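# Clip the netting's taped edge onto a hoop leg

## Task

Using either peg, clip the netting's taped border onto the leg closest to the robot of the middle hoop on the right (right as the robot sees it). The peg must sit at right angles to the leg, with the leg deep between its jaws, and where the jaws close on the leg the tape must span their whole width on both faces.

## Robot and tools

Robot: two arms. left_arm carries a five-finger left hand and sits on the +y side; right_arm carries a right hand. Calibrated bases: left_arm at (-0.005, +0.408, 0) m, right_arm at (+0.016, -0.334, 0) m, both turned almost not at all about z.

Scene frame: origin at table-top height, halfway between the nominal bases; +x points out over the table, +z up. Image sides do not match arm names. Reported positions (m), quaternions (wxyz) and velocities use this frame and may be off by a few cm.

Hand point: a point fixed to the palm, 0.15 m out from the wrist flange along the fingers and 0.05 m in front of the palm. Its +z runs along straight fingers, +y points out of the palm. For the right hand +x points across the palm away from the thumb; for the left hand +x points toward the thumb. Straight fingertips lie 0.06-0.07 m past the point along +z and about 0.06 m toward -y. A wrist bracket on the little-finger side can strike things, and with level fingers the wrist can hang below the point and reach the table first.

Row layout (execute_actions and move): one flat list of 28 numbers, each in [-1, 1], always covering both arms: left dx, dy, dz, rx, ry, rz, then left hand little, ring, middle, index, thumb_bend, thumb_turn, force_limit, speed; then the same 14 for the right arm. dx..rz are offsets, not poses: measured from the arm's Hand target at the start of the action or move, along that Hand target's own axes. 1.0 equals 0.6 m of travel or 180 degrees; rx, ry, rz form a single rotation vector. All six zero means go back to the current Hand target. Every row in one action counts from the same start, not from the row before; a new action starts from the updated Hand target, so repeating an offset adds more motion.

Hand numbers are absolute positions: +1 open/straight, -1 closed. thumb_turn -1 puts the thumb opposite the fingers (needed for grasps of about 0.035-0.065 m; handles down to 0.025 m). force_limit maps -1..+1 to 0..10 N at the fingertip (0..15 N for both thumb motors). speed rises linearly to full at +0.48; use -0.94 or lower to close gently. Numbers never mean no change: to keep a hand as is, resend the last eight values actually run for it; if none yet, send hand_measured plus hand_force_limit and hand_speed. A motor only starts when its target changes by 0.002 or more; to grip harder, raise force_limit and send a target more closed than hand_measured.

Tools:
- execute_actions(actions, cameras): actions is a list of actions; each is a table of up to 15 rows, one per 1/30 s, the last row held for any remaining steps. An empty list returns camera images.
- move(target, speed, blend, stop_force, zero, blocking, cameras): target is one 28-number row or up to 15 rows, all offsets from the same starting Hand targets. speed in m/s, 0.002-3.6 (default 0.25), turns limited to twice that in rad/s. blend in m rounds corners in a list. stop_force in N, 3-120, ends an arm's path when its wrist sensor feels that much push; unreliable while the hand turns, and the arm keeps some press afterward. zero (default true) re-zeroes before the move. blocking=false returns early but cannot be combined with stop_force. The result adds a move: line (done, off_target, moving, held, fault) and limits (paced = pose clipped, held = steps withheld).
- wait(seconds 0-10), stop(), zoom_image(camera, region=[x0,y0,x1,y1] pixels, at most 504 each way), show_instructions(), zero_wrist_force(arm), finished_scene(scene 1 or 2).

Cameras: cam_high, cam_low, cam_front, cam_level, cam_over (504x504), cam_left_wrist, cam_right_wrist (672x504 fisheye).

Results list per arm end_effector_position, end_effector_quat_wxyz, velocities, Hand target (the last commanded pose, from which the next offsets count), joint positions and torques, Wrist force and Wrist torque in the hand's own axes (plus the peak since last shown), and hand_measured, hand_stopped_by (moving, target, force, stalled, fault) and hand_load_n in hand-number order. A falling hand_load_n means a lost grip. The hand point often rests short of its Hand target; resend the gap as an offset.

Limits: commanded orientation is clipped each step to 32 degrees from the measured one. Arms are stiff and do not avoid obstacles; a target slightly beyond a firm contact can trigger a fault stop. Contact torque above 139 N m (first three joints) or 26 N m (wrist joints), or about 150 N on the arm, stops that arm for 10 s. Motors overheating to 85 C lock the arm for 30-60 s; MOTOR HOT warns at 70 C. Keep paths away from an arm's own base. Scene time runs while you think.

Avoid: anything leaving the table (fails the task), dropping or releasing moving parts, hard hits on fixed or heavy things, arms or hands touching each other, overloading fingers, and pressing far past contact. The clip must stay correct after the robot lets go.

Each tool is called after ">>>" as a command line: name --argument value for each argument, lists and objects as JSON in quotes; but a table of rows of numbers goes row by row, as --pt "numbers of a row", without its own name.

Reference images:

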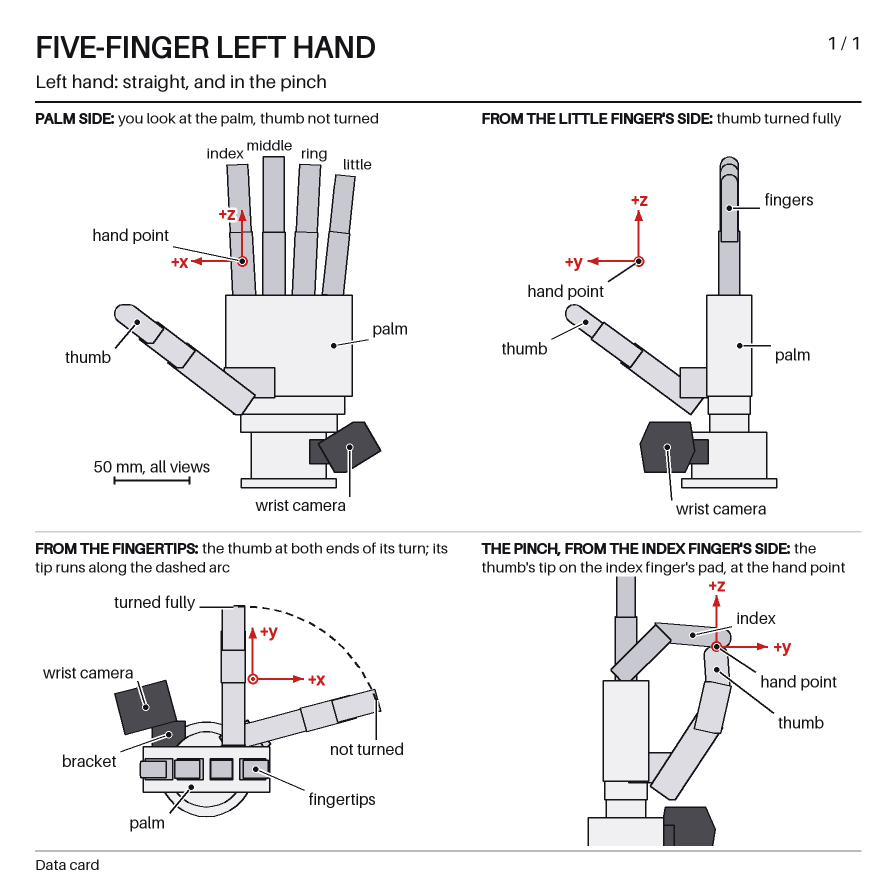

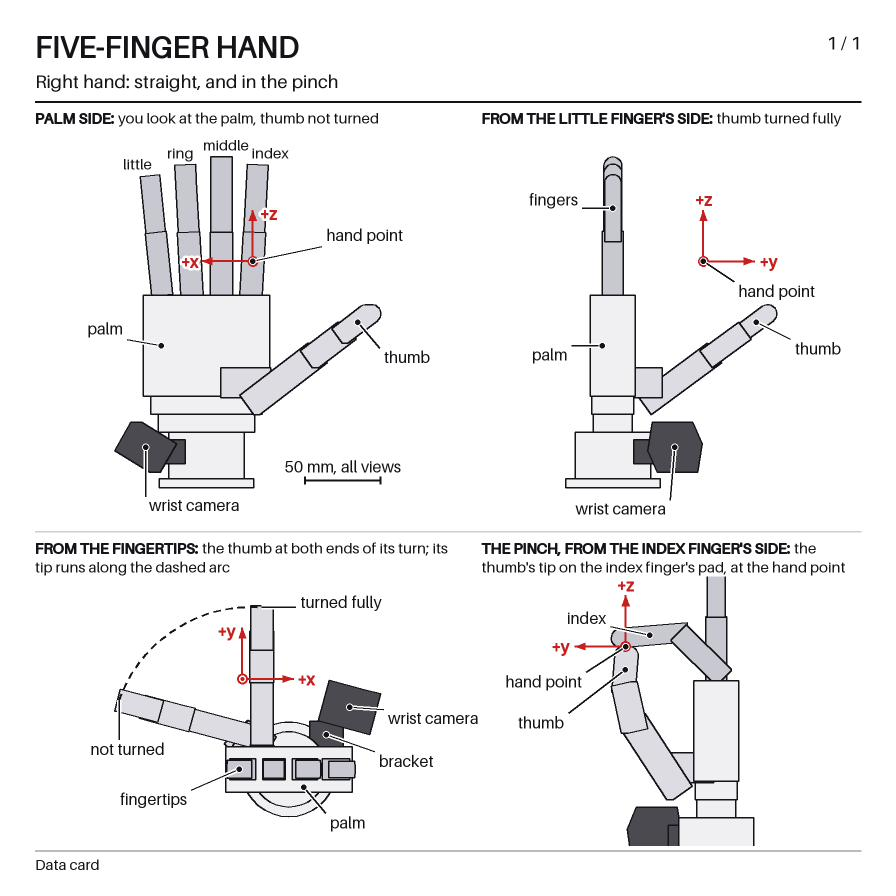

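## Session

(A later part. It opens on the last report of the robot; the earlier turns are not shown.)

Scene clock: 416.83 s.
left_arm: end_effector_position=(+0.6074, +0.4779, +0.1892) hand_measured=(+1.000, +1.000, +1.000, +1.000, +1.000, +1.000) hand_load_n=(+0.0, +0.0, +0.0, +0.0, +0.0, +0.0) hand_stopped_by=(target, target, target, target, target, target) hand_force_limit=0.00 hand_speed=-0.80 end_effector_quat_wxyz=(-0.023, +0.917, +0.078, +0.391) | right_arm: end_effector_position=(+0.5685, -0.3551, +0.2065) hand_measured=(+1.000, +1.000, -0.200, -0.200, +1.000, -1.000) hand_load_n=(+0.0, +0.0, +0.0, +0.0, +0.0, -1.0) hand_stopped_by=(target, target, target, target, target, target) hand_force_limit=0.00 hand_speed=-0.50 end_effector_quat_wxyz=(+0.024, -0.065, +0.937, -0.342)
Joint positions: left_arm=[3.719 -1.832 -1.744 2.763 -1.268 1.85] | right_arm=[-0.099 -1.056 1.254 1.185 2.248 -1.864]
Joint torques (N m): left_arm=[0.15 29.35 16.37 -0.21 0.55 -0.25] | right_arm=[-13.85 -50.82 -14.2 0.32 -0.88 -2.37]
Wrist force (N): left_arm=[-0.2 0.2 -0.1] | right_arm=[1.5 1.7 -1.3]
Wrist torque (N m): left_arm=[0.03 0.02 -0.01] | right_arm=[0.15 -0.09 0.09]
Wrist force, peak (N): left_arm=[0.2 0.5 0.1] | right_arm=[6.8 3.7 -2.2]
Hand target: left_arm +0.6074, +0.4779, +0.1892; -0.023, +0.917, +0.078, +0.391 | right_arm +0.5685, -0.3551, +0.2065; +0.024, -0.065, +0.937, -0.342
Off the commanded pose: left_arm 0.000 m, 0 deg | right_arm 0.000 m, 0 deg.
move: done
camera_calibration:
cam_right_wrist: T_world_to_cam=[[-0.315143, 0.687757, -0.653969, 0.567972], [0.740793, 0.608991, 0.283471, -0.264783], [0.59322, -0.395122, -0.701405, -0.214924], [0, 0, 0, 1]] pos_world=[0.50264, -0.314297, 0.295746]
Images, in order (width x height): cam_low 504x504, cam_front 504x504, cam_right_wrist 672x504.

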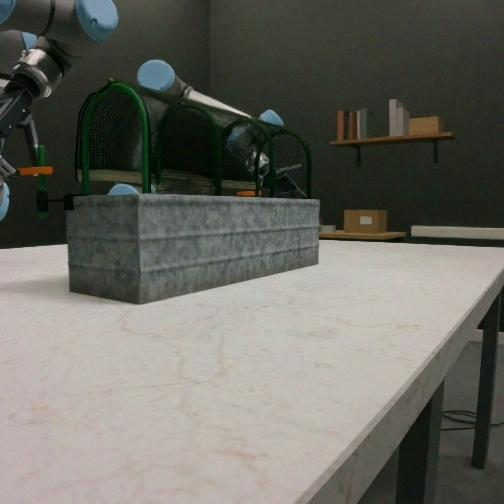

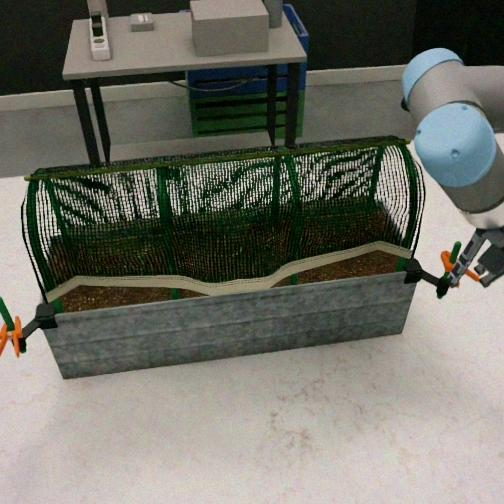

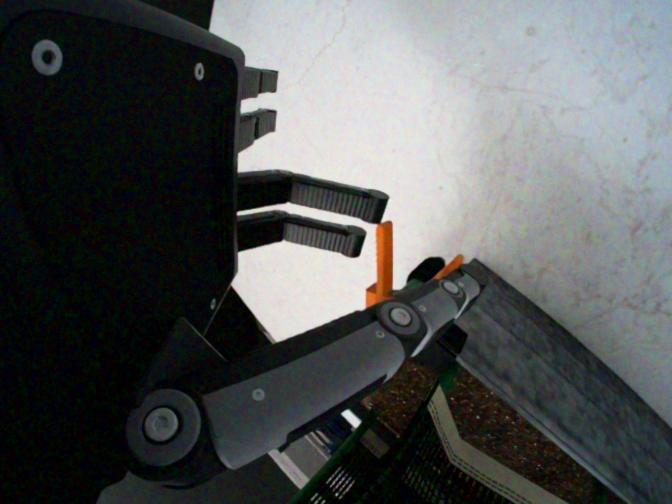

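>>> move --pt "0 0 0 0 0 0 1 1 1 1 1 1 0 -0.8 0.0011 0.0065 -0.0054 0 0 0 1 1 -0.2 -0.2 1 -1 0 0" --pt "0 0 0 0 0 0 1 1 1 1 1 1 0 -0.8 0.0011 -0.0937 -0.1248 0 0 0 1 1 -0.2 -0.2 1 -1 0 0" --speed '[0.04,0.15]' --cameras '["cam_right_wrist","cam_front","cam_low"]'

>>> zoom_image --camera "cam_right_wrist" --region '[360, 180, 520, 310]'

>>> zoom_image --camera "cam_front" --region '[424, 230, 504, 310]'

>>> zoom_image --camera "cam_low" --region '[15, 150, 65, 200]'

Scene clock: 433.23 s.
left_arm: end_effector_position=(+0.6074, +0.4779, +0.1892) hand_measured=(+1.000, +1.000, +1.000, +1.000, +1.000, +1.000) hand_load_n=(+0.0, +0.0, +0.0, +0.0, +0.0, -0.5) hand_stopped_by=(target, target, target, target, target, target) hand_force_limit=0.00 hand_speed=-0.80 end_effector_quat_wxyz=(-0.023, +0.917, +0.078, +0.391) | right_arm: end_effector_position=(+0.5671, -0.3501, +0.2999) hand_measured=(+1.000, +1.000, -0.200, -0.200, +1.000, -1.000) hand_load_n=(+0.0, +0.0, +0.0, +0.0, +0.0, +0.0) hand_stopped_by=(target, target, target, target, target, target) hand_force_limit=0.00 hand_speed=0.00 end_effector_quat_wxyz=(+0.024, -0.065, +0.937, -0.342)
Joint positions: left_arm=[3.719 -1.832 -1.744 2.763 -1.268 1.85] | right_arm=[-0.089 -1.077 1.049 1.419 2.25 -1.852]
Joint torques (N m): left_arm=[0.02 29.56 16.52 -0.05 0.38 -0.32] | right_arm=[14.63 -30.14 -28.16 3.95 3.62 2.24]
Wrist force (N): left_arm=[-0.2 0.1 0.0] | right_arm=[0.7 0.7 -0.6]
Wrist torque (N m): left_arm=[0.02 0.02 -0.01] | right_arm=[0.17 -0.09 0.01]
Wrist force, peak (N): left_arm=[-0.4 0.3 -0.3] | right_arm=[1.6 1.9 -1.3]
Hand target: left_arm +0.6074, +0.4779, +0.1892; -0.023, +0.917, +0.078, +0.391 | right_arm +0.5671, -0.3501, +0.3000; +0.024, -0.065, +0.937, -0.342
Off the commanded pose: left_arm 0.000 m, 0 deg | right_arm 0.000 m, 0 deg.
move: done
camera_calibration:
cam_right_wrist: T_world_to_cam=[[-0.31513, 0.687743, -0.65399, 0.625101], [0.740695, 0.609058, 0.283583, -0.293301], [0.59335, -0.395041, -0.70134, -0.146633], [0, 0, 0, 1]] pos_world=[0.501239, -0.309197, 0.389146]
Images, in order (width x height): cam_low 504x504, cam_front 504x504, cam_right_wrist 672x504.

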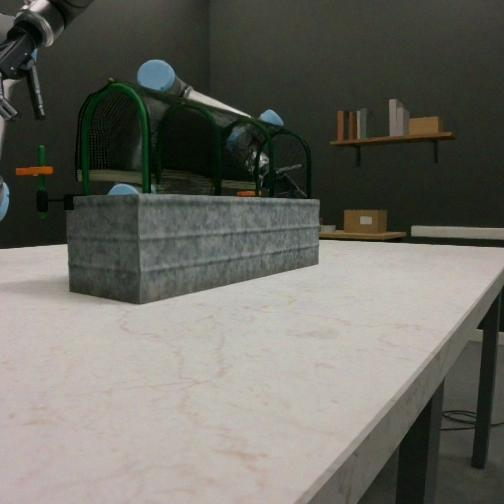

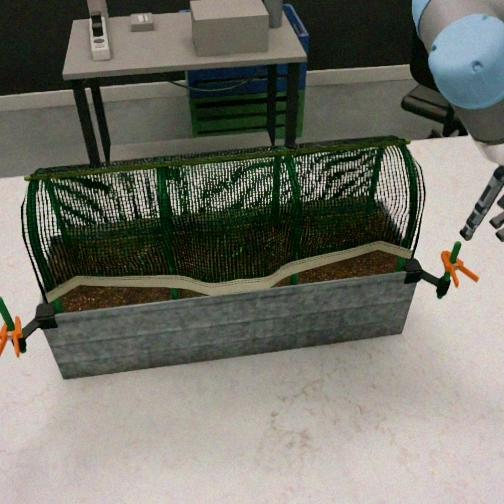

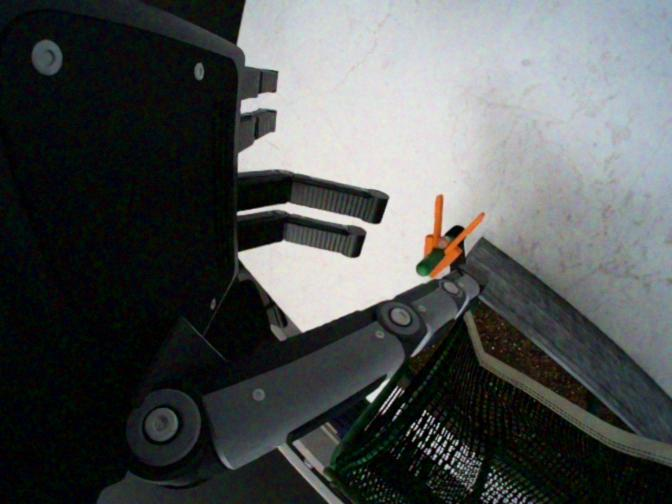

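Scaled by 3.150 from the camera's 672x504 image, which has a finer 960x720 frame.

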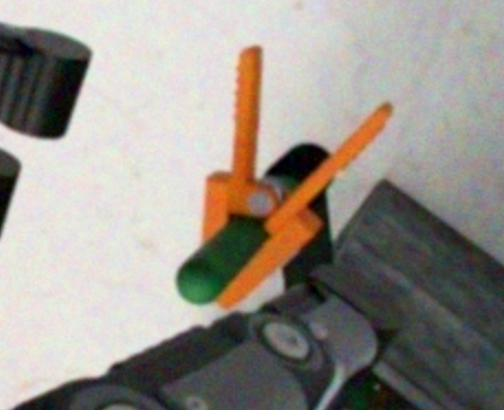

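Scaled by 6.300.

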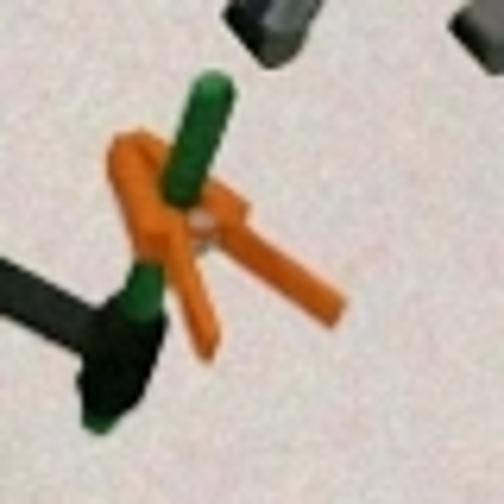

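Scaled by 10.080.

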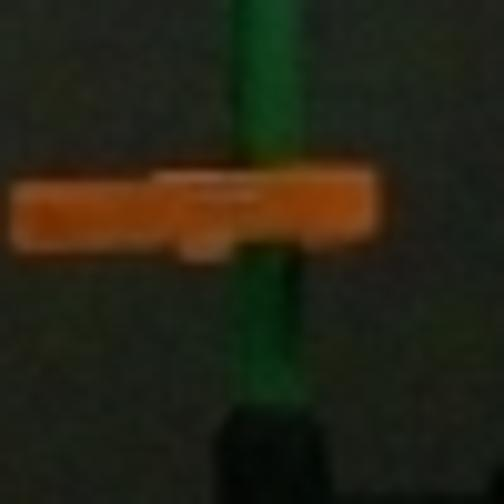

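>>> move --target '[0,0,0,0,0,0,1,1,1,1,1,1,0,-0.8,0.066,0.0715,-0.0602,0.0343,-0.3598,0.3479,-1,-1,0,0,1,-1,0,0]' --speed 0.35 --cameras '["all"]'

Scene clock: 472.37 s.
left_arm: end_effector_position=(+0.6074, +0.4779, +0.1892) hand_measured=(+1.000, +1.000, +1.000, +1.000, +1.000, +1.000) hand_load_n=(+0.0, +0.0, +0.0, +0.0, +0.0, +0.0) hand_stopped_by=(target, target, target, target, target, target) hand_force_limit=0.00 hand_speed=-0.80 end_effector_quat_wxyz=(-0.023, +0.917, +0.078, +0.391) | right_arm: end_effector_position=(+0.5201, -0.3001, +0.3000) hand_measured=(-1.000, -1.000, +0.000, +0.000, +1.000, -1.000) hand_load_n=(+0.0, +0.0, +0.0, +0.0, +0.0, -0.5) hand_stopped_by=(target, target, target, target, target, target) hand_force_limit=0.00 hand_speed=0.00 end_effector_quat_wxyz=(+0.665, +0.242, +0.664, -0.242)
Joint positions: left_arm=[3.719 -1.832 -1.744 2.763 -1.268 1.85] | right_arm=[0.047 -1.678 2.262 -0.584 2.327 -1.569]
Joint torques (N m): left_arm=[0.41 30.19 16.25 -0.1 0.4 -0.21] | right_arm=[13.32 -4.15 -5.13 -2.88 2.53 -2.52]
Wrist force (N): left_arm=[0.1 0.3 0.0] | right_arm=[-0.5 -0.3 -0.6]
Wrist torque (N m): left_arm=[0.04 -0.01 0.00] | right_arm=[-0.05 -0.01 -0.09]
Wrist force, peak (N): left_arm=[0.3 0.6 0.2] | right_arm=[0.6 1.0 -0.6]
Hand target: left_arm +0.6074, +0.4779, +0.1892; -0.023, +0.917, +0.078, +0.391 | right_arm +0.5201, -0.3001, +0.3000; +0.665, +0.242, +0.664, -0.242
Off the commanded pose: left_arm 0.000 m, 0 deg | right_arm 0.000 m, 0 deg.
move: done
camera_calibration:
cam_right_wrist: T_world_to_cam=[[0.653663, 0.725211, -0.216317, -0.0480265], [-0.283886, 0.499936, 0.818213, 0.0508067], [0.701522, -0.473426, 0.532667, -0.548862], [0, 0, 0, 1]] pos_world=[0.430855, -0.250416, 0.240401]

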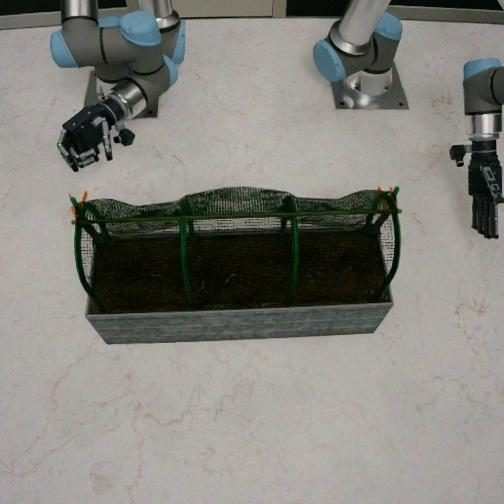

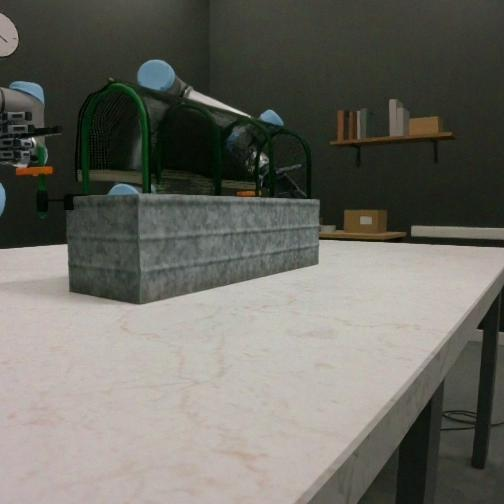

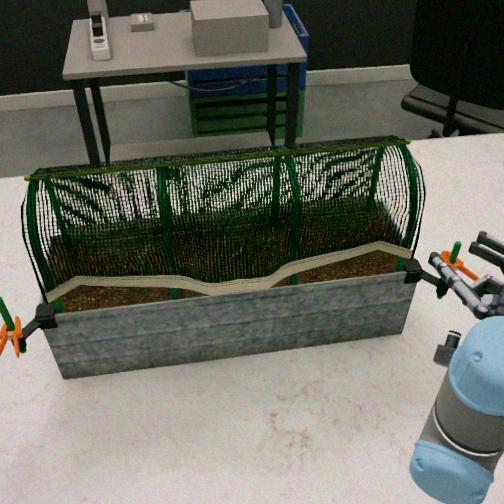

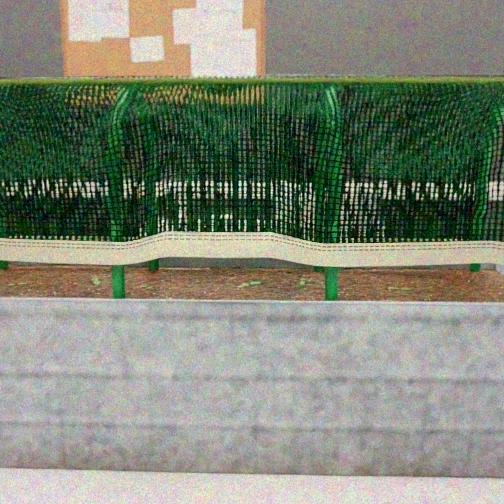

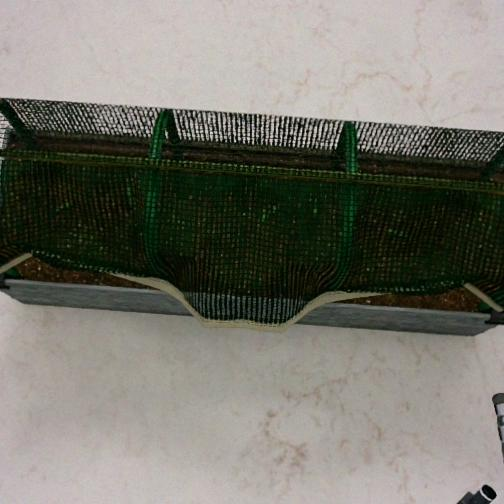

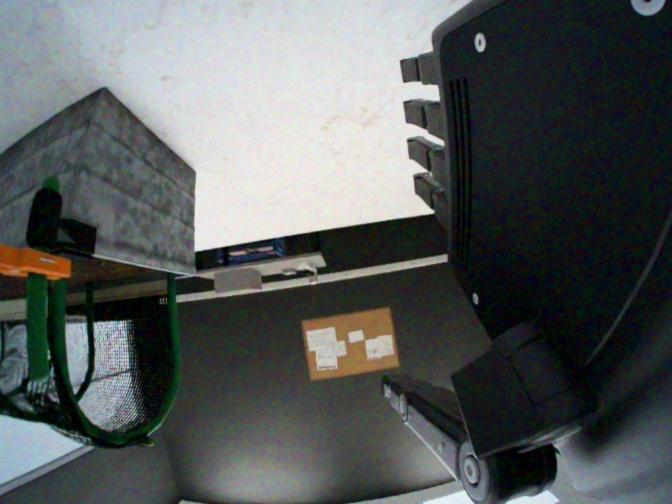

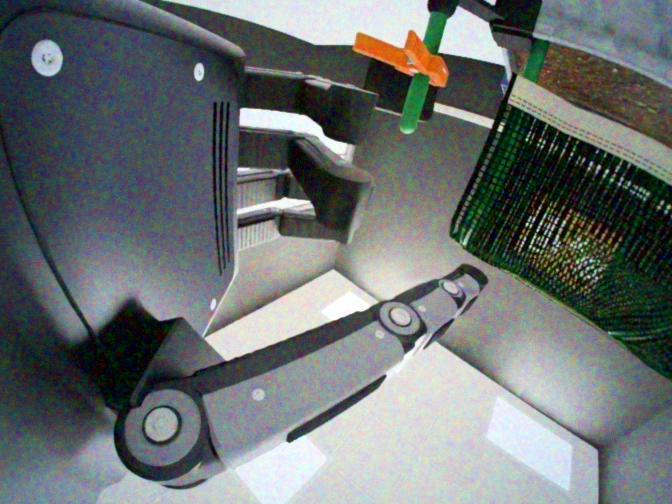

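>>> move --pt "0 0 0 0 0 0 1 1 1 1 1 1 0 -0.8 0 -0.0403 0.0778 0 0 0 -1 -1 0 0 1 -1 0 0" --pt "0 0 0 0 0 0 1 1 1 1 1 1 0 -0.8 0.1083 -0.0403 0.0778 0 0 0 -1 -1 0 0 1 -1 0 0" --speed 0.12 --blend 0.01 --cameras '["cam_right_wrist","cam_front","cam_low"]'

>>> zoom_image --camera "cam_right_wrist" --region '[300, 20, 520, 240]'

>>> zoom_image --camera "cam_front" --region '[404, 220, 504, 320]'

>>> zoom_image --camera "cam_low" --region '[0, 130, 80, 210]'

Scene clock: 487.87 s.
left_arm: end_effector_position=(+0.6074, +0.4779, +0.1892) hand_measured=(+1.000, +1.000, +1.000, +1.000, +1.000, +1.000) hand_load_n=(+0.0, +0.0, +0.0, +0.0, -0.5, +0.0) hand_stopped_by=(target, target, target, target, target, target) hand_force_limit=0.00 hand_speed=-0.80 end_effector_quat_wxyz=(-0.023, +0.917, +0.078, +0.391) | right_arm: end_effector_position=(+0.5404, -0.3485, +0.2351) hand_measured=(-1.000, -1.000, +0.000, +0.000, +1.000, -1.000) hand_load_n=(+0.5, +0.0, +0.0, +0.0, +0.0, +0.0) hand_stopped_by=(target, target, target, target, target, target) hand_force_limit=0.00 hand_speed=0.00 end_effector_quat_wxyz=(+0.665, +0.242, +0.664, -0.242)
Joint positions: left_arm=[3.719 -1.832 -1.744 2.763 -1.268 1.85] | right_arm=[-0.123 -1.548 2.356 -0.808 2.156 -1.569]
Joint torques (N m): left_arm=[-0.62 29.92 15.86 -0.05 0.57 -0.47] | right_arm=[-12.02 -6.34 -3.43 -2.81 -2.14 -2.42]
Wrist force (N): left_arm=[-0.2 0.1 -0.5] | right_arm=[-0.5 -0.1 -0.2]
Wrist torque (N m): left_arm=[0.04 0.01 -0.01] | right_arm=[-0.05 -0.04 -0.09]
Wrist force, peak (N): left_arm=[-0.2 0.1 -0.5] | right_arm=[-0.7 -0.1 -1.1]
Hand target: left_arm +0.6074, +0.4779, +0.1892; -0.023, +0.917, +0.078, +0.391 | right_arm +0.5404, -0.3485, +0.2350; +0.665, +0.242, +0.664, -0.242
Off the commanded pose: left_arm 0.000 m, 0 deg | right_arm 0.000 m, 0 deg.
move: done
camera_calibration:
cam_right_wrist: T_world_to_cam=[[0.653705, 0.725203, -0.216218, -0.0402013], [-0.284005, 0.49994, 0.818169, 0.133982], [0.701434, -0.473434, 0.532775, -0.551475], [0, 0, 0, 1]] pos_world=[0.451155, -0.298916, 0.1755]
Images, in order (width x height): cam_low 504x504, cam_front 504x504, cam_right_wrist 672x504.

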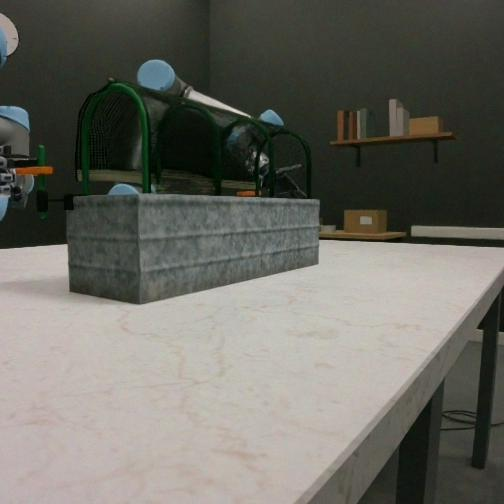

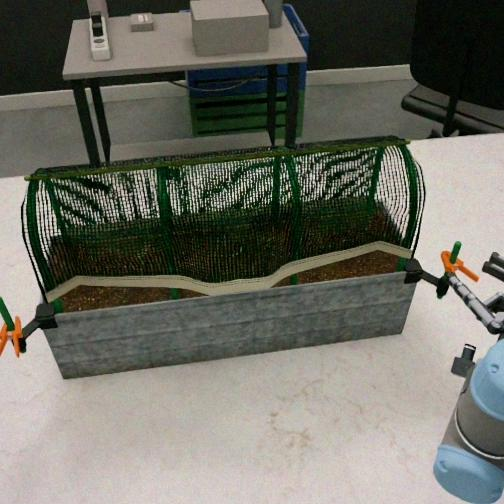

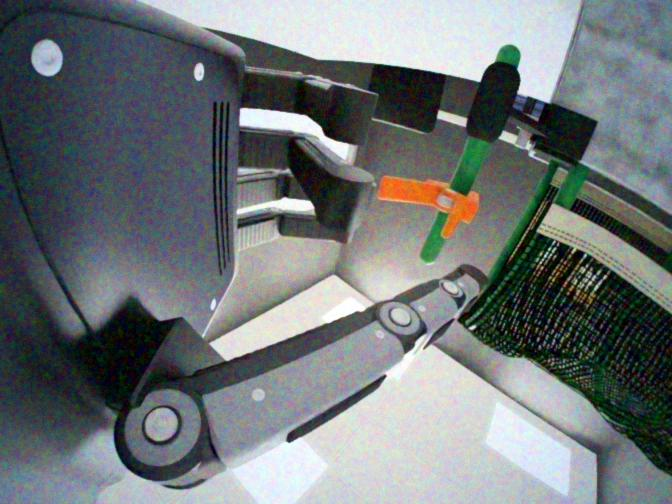

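Scaled by 2.291 from the camera's 672x504 image, which has a finer 960x720 frame.

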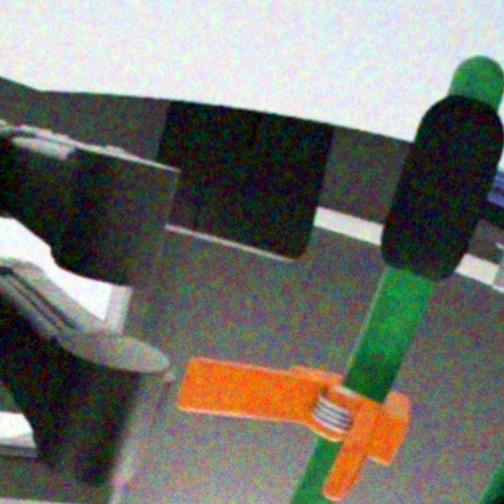

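Scaled by 5.040.

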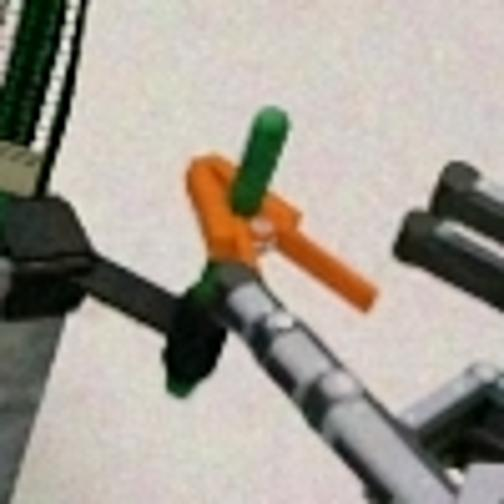

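Scaled by 6.300.

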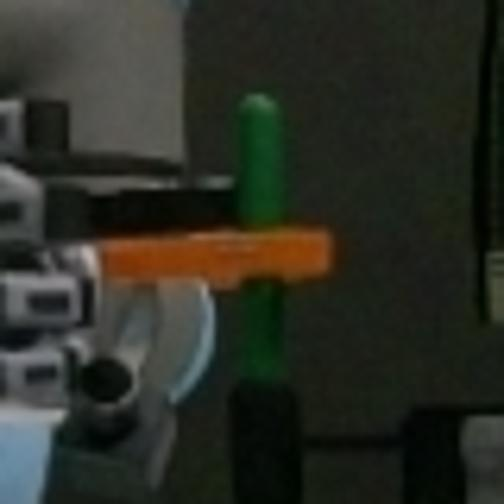

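>>> zoom_image --camera "cam_low" --region '[0, 140, 50, 190]'

>>> zoom_image --camera "cam_front" --region '[434, 240, 504, 310]'

Scaled by 10.080.

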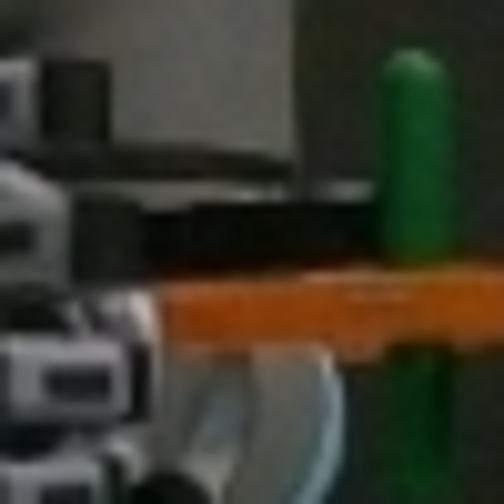

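Scaled by 7.200.

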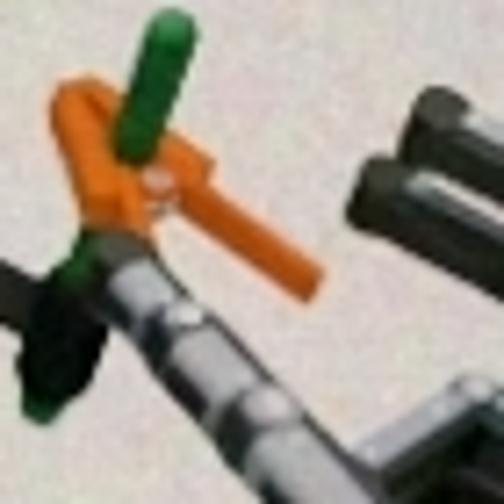

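>>> move --pt "0 0 0 0 0 0 1 1 1 1 1 1 0 -0.8 0 0.0104 -0.0044 0 0 0 -1 -1 0 0 1 -1 0 0" --pt "0 0 0 0 0 0 1 1 1 1 1 1 0 -0.8 0.0217 0.0104 -0.0044 0 0 0 -1 -1 0 0 1 -1 0 0" --speed 0.06 --cameras '["cam_right_wrist","cam_front","cam_low"]'

>>> zoom_image --camera "cam_front" --region '[434, 240, 504, 310]'

>>> zoom_image --camera "cam_low" --region '[0, 140, 50, 190]'

>>> zoom_image --camera "cam_right_wrist" --region '[300, 20, 520, 240]'

Scene clock: 533.60 s.
left_arm: end_effector_position=(+0.6074, +0.4779, +0.1892) hand_measured=(+1.000, +1.000, +1.000, +1.000, +1.000, +1.000) hand_load_n=(+0.0, +0.0, +0.0, +0.0, +0.0, +0.0) hand_stopped_by=(target, target, target, target, target, target) hand_force_limit=0.00 hand_speed=-0.80 end_effector_quat_wxyz=(-0.023, +0.917, +0.078, +0.391) | right_arm: end_effector_position=(+0.5424, -0.3420, +0.2221) hand_measured=(-1.000, -1.000, +0.000, +0.000, +1.000, -1.000) hand_load_n=(+0.0, +0.0, +0.0, +0.0, +0.0, -0.5) hand_stopped_by=(target, target, target, target, target, target) hand_force_limit=0.00 hand_speed=0.00 end_effector_quat_wxyz=(+0.665, +0.243, +0.664, -0.242)
Joint positions: left_arm=[3.719 -1.832 -1.744 2.763 -1.268 1.85] | right_arm=[-0.1 -1.506 2.361 -0.855 2.18 -1.569]
Joint torques (N m): left_arm=[0 30.19 16.4 -0.05 0.44 -0.52] | right_arm=[12.92 -8 -3.51 -3.03 2.37 0.73]
Wrist force (N): left_arm=[0.0 0.3 0.3] | right_arm=[-0.1 -0.3 -0.5]
Wrist torque (N m): left_arm=[0.04 0.01 -0.01] | right_arm=[-0.07 -0.08 -0.06]
Wrist force, peak (N): left_arm=[0.4 0.4 0.0] | right_arm=[-0.8 0.0 -0.5]
Hand target: left_arm +0.6074, +0.4779, +0.1892; -0.023, +0.917, +0.078, +0.391 | right_arm +0.5424, -0.3420, +0.2220; +0.665, +0.242, +0.664, -0.242
Off the commanded pose: left_arm 0.000 m, 0 deg | right_arm 0.000 m, 0 deg.
move: done
camera_calibration:
cam_right_wrist: T_world_to_cam=[[0.653687, 0.725235, -0.216165, -0.0490241], [-0.284047, 0.499894, 0.818183, 0.14194], [0.701435, -0.473434, 0.532775, -0.542875], [0, 0, 0, 1]] pos_world=[0.453155, -0.292416, 0.1625]
Images, in order (width x height): cam_low 504x504, cam_front 504x504, cam_right_wrist 672x504.

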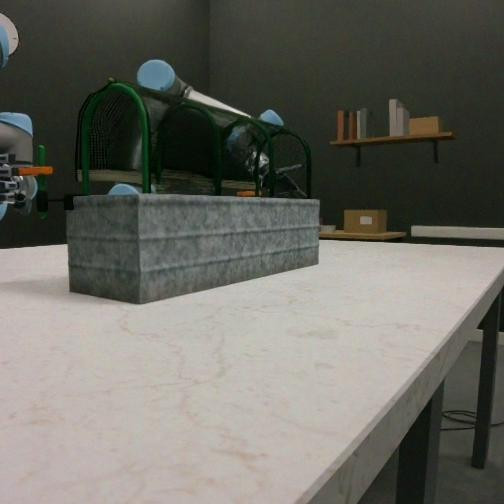

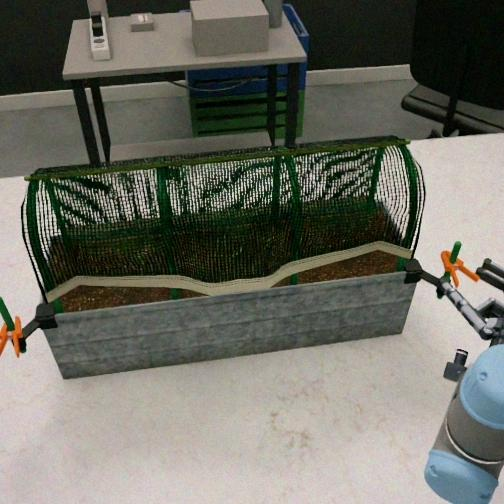

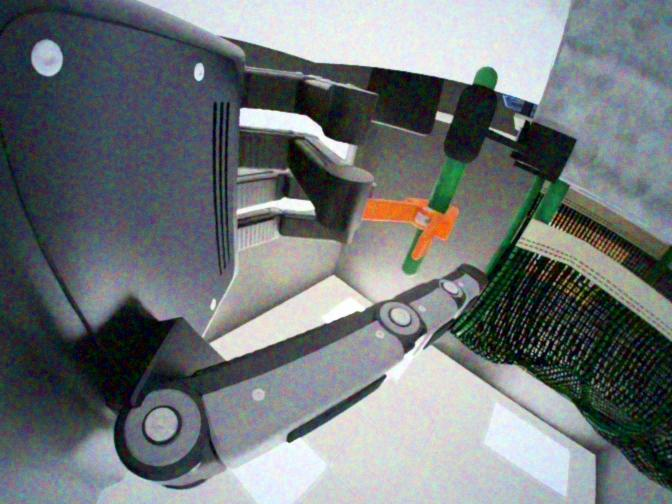

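Scaled by 7.200.

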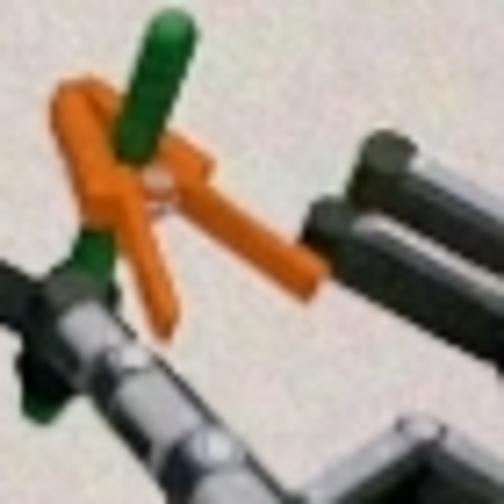

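Scaled by 10.080.

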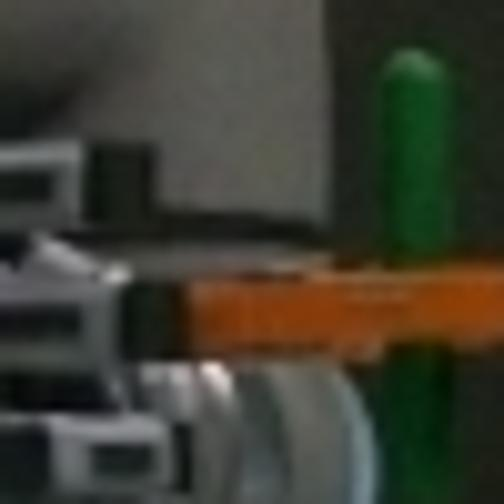

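Scaled by 2.291 from the camera's 672x504 image, which has a finer 960x720 frame.

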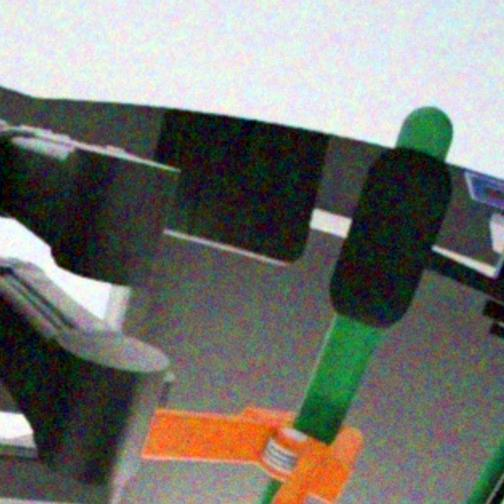

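>>> move --pt "0 0 0 0 0 0 1 1 1 1 1 1 0 -0.8 0 0.0049 -0.0019 0 0 0 -1 -1 0 0 1 -1 0 0" --pt "0 0 0 0 0 0 1 1 1 1 1 1 0 -0.8 0 0.0049 -0.0019 0 0 0 -1 -1 -0.2 0 1 -1 -0.8 -0.9" --pt "0 0 0 0 0 0 1 1 1 1 1 1 0 -0.8 0 0.0049 -0.0019 0 0 0 -1 -1 -0.2 0 0.6 -1 -0.7 -0.9" --speed 0.05 --cameras '["cam_right_wrist","cam_front","cam_low"]'

>>> zoom_image --camera "cam_front" --region '[434, 240, 504, 310]'

>>> zoom_image --camera "cam_low" --region '[0, 140, 50, 190]'

>>> zoom_image --camera "cam_right_wrist" --region '[340, 160, 500, 300]'

Scene clock: 560.67 s.
left_arm: end_effector_position=(+0.6074, +0.4779, +0.1892) hand_measured=(+1.000, +1.000, +1.000, +1.000, +1.000, +1.000) hand_load_n=(+0.0, +0.0, +0.0, +0.0, +0.0, +0.0) hand_stopped_by=(target, target, target, target, target, target) hand_force_limit=0.00 hand_speed=-0.80 end_effector_quat_wxyz=(-0.023, +0.917, +0.078, +0.391) | right_arm: end_effector_position=(+0.5434, -0.3391, +0.2220) hand_measured=(-1.000, -1.000, -0.082, +0.000, +0.670, -1.000) hand_load_n=(+0.0, +0.0, +3.5, +0.0, +2.5, +0.0) hand_stopped_by=(target, target, force, target, force, target) hand_force_limit=-0.70 hand_speed=-0.90 end_effector_quat_wxyz=(+0.665, +0.242, +0.664, -0.242)
Joint positions: left_arm=[3.719 -1.832 -1.744 2.763 -1.268 1.85] | right_arm=[-0.089 -1.501 2.355 -0.855 2.19 -1.57]
Joint torques (N m): left_arm=[0.52 29.87 16.63 0.18 0.35 -0.5] | right_arm=[13.46 -8.34 -24.64 0.49 2.27 -1.7]
Wrist force (N): left_arm=[0.1 0.2 0.3] | right_arm=[-0.5 0.9 0.2]
Wrist torque (N m): left_arm=[0.01 -0.01 0.00] | right_arm=[0.01 -0.05 -0.05]
Wrist force, peak (N): left_arm=[-0.2 0.5 0.1] | right_arm=[-0.5 0.9 0.4]
Hand target: left_arm +0.6074, +0.4779, +0.1892; -0.023, +0.917, +0.078, +0.391 | right_arm +0.5434, -0.3391, +0.2220; +0.665, +0.242, +0.664, -0.242
Off the commanded pose: left_arm 0.000 m, 0 deg | right_arm 0.000 m, 0 deg.
move: done
camera_calibration:
cam_right_wrist: T_world_to_cam=[[0.653708, 0.725215, -0.216169, -0.0518899], [-0.284092, 0.499947, 0.818135, 0.14085], [0.701397, -0.473409, 0.532847, -0.54209], [0, 0, 0, 1]] pos_world=[0.454155, -0.289416, 0.1624]
Images, in order (width x height): cam_low 504x504, cam_front 504x504, cam_right_wrist 672x504.

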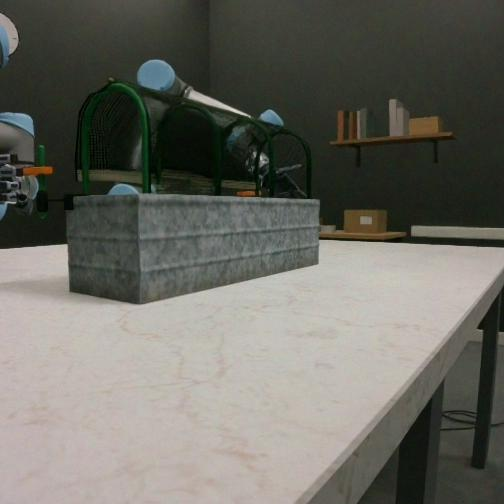

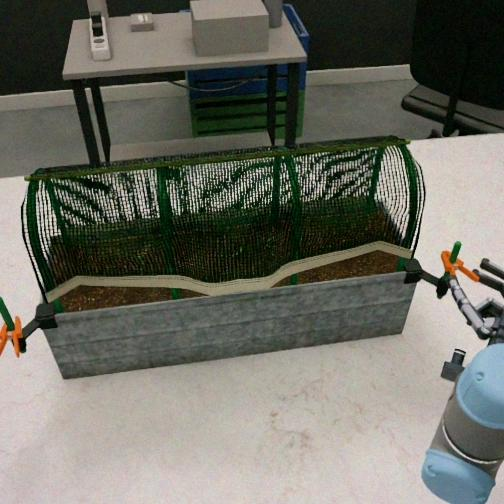

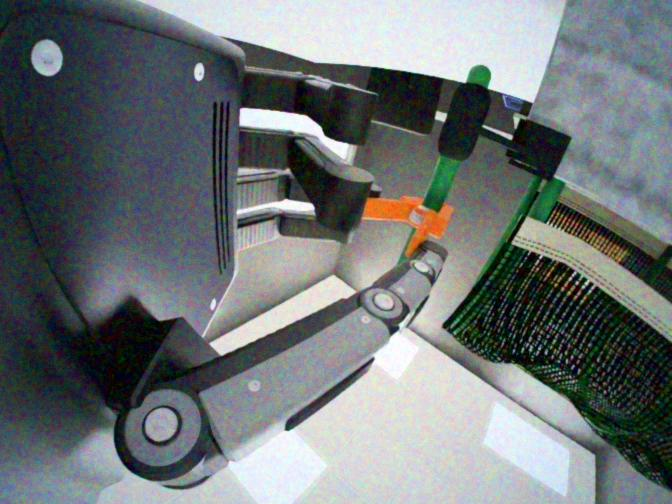

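Scaled by 7.200.

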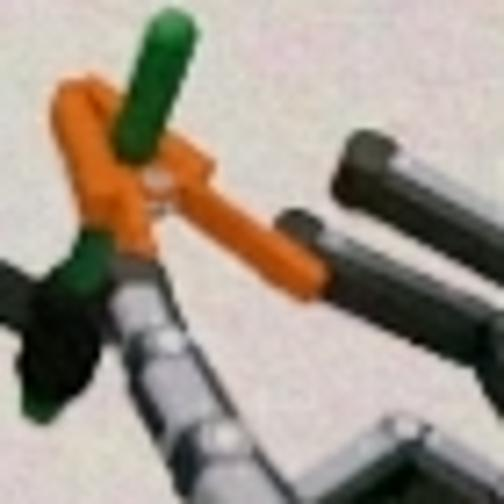

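Scaled by 10.080.

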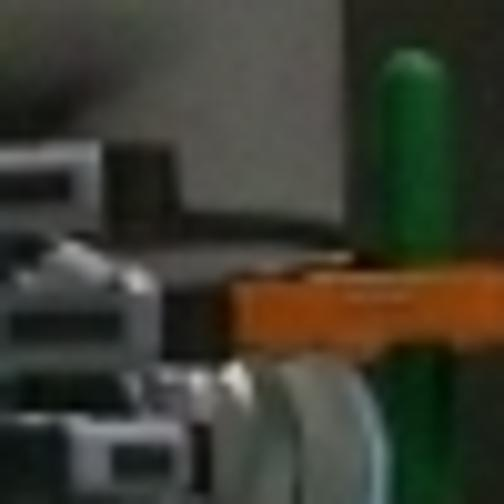

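Scaled by 3.150 from the camera's 672x504 image, which has a finer 960x720 frame.

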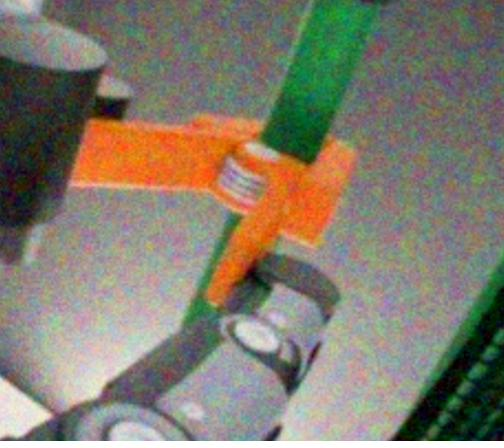

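>>> move --target '[0,0,0,0,0,0,1,1,1,1,1,1,0,-0.8,0,0,0,0,0,0,-1,-1,-0.2,0,0.2,-1,1.0,-0.85]' --cameras '["cam_right_wrist","cam_front","cam_low"]'

>>> zoom_image --camera "cam_front" --region '[434, 240, 504, 310]'

>>> zoom_image --camera "cam_right_wrist" --region '[340, 160, 500, 300]'

Scene clock: 567.23 s.
left_arm: end_effector_position=(+0.6074, +0.4779, +0.1892) hand_measured=(+1.000, +1.000, +1.000, +1.000, +1.000, +1.000) hand_load_n=(+0.0, +0.0, +0.0, +0.0, +0.0, +0.0) hand_stopped_by=(target, target, target, target, target, target) hand_force_limit=0.00 hand_speed=-0.80 end_effector_quat_wxyz=(-0.023, +0.917, +0.078, +0.391) | right_arm: end_effector_position=(+0.5434, -0.3391, +0.2220) hand_measured=(-1.000, -1.000, -0.082, +0.000, +0.430, -1.000) hand_load_n=(+0.0, +0.0, +17.5, +0.0, +14.5, +2.0) hand_stopped_by=(target, target, force, target, force, target) hand_force_limit=1.00 hand_speed=-0.85 end_effector_quat_wxyz=(+0.665, +0.242, +0.664, -0.242)
Joint positions: left_arm=[3.719 -1.832 -1.744 2.763 -1.268 1.85] | right_arm=[-0.089 -1.501 2.355 -0.855 2.19 -1.57]
Joint torques (N m): left_arm=[0.19 30.39 16.27 0.18 0.39 -0.56] | right_arm=[9.45 -8.7 -24.08 -0.17 0.95 -0.56]
Wrist force (N): left_arm=[0.0 0.1 0.0] | right_arm=[-0.1 -2.3 1.1]
Wrist torque (N m): left_arm=[0.01 0.00 0.01] | right_arm=[-0.03 -0.05 -0.13]
Wrist force, peak (N): left_arm=[0.1 0.6 0.0] | right_arm=[-0.5 -3.2 -2.4]
Hand target: left_arm +0.6074, +0.4779, +0.1892; -0.023, +0.917, +0.078, +0.391 | right_arm +0.5434, -0.3391, +0.2220; +0.665, +0.242, +0.664, -0.242
Off the commanded pose: left_arm 0.000 m, 0 deg | right_arm 0.000 m, 0 deg.
move: done
camera_calibration:
cam_right_wrist: T_world_to_cam=[[0.653711, 0.725193, -0.216234, -0.0518872], [-0.283992, 0.499955, 0.818164, 0.140802], [0.701434, -0.473434, 0.532775, -0.542102], [0, 0, 0, 1]] pos_world=[0.454155, -0.289416, 0.1624]
Images, in order (width x height): cam_low 504x504, cam_front 504x504, cam_right_wrist 672x504.

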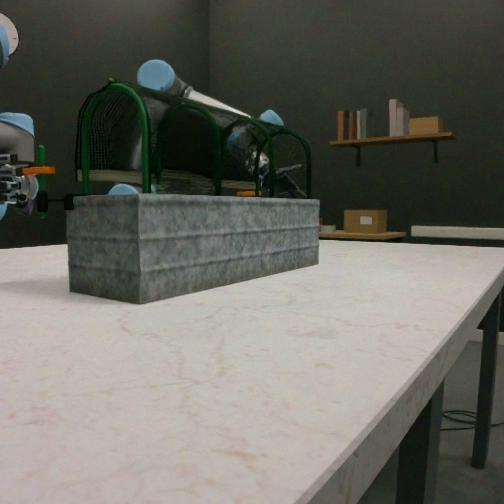

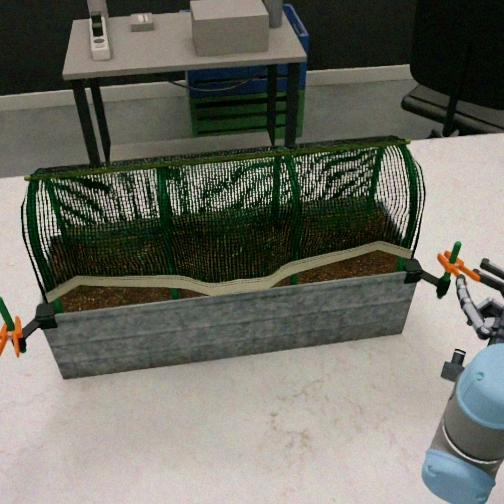

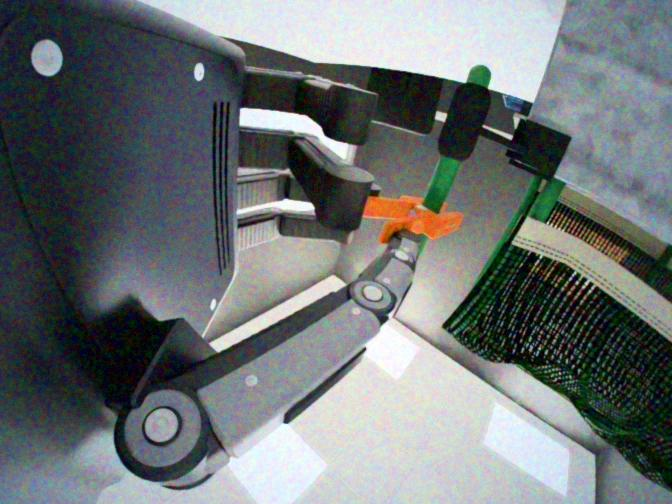

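Scaled by 7.200.

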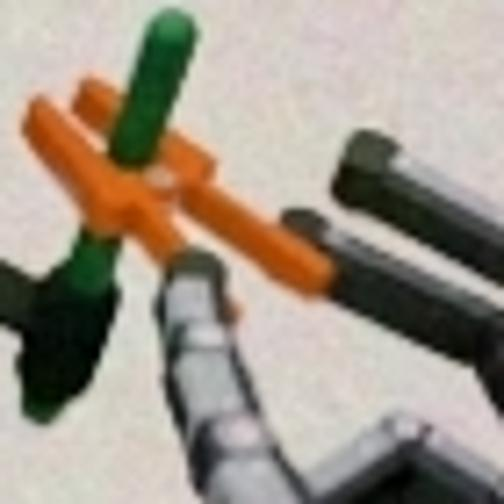

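Scaled by 3.150 from the camera's 672x504 image, which has a finer 960x720 frame.

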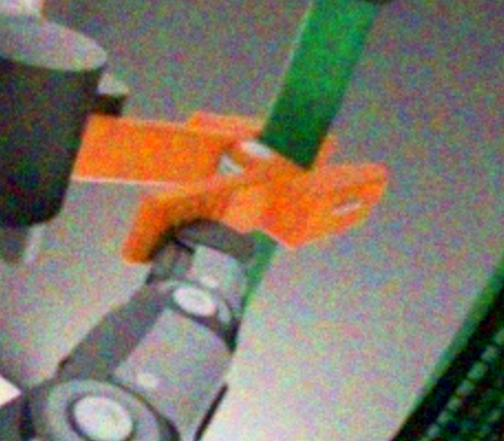

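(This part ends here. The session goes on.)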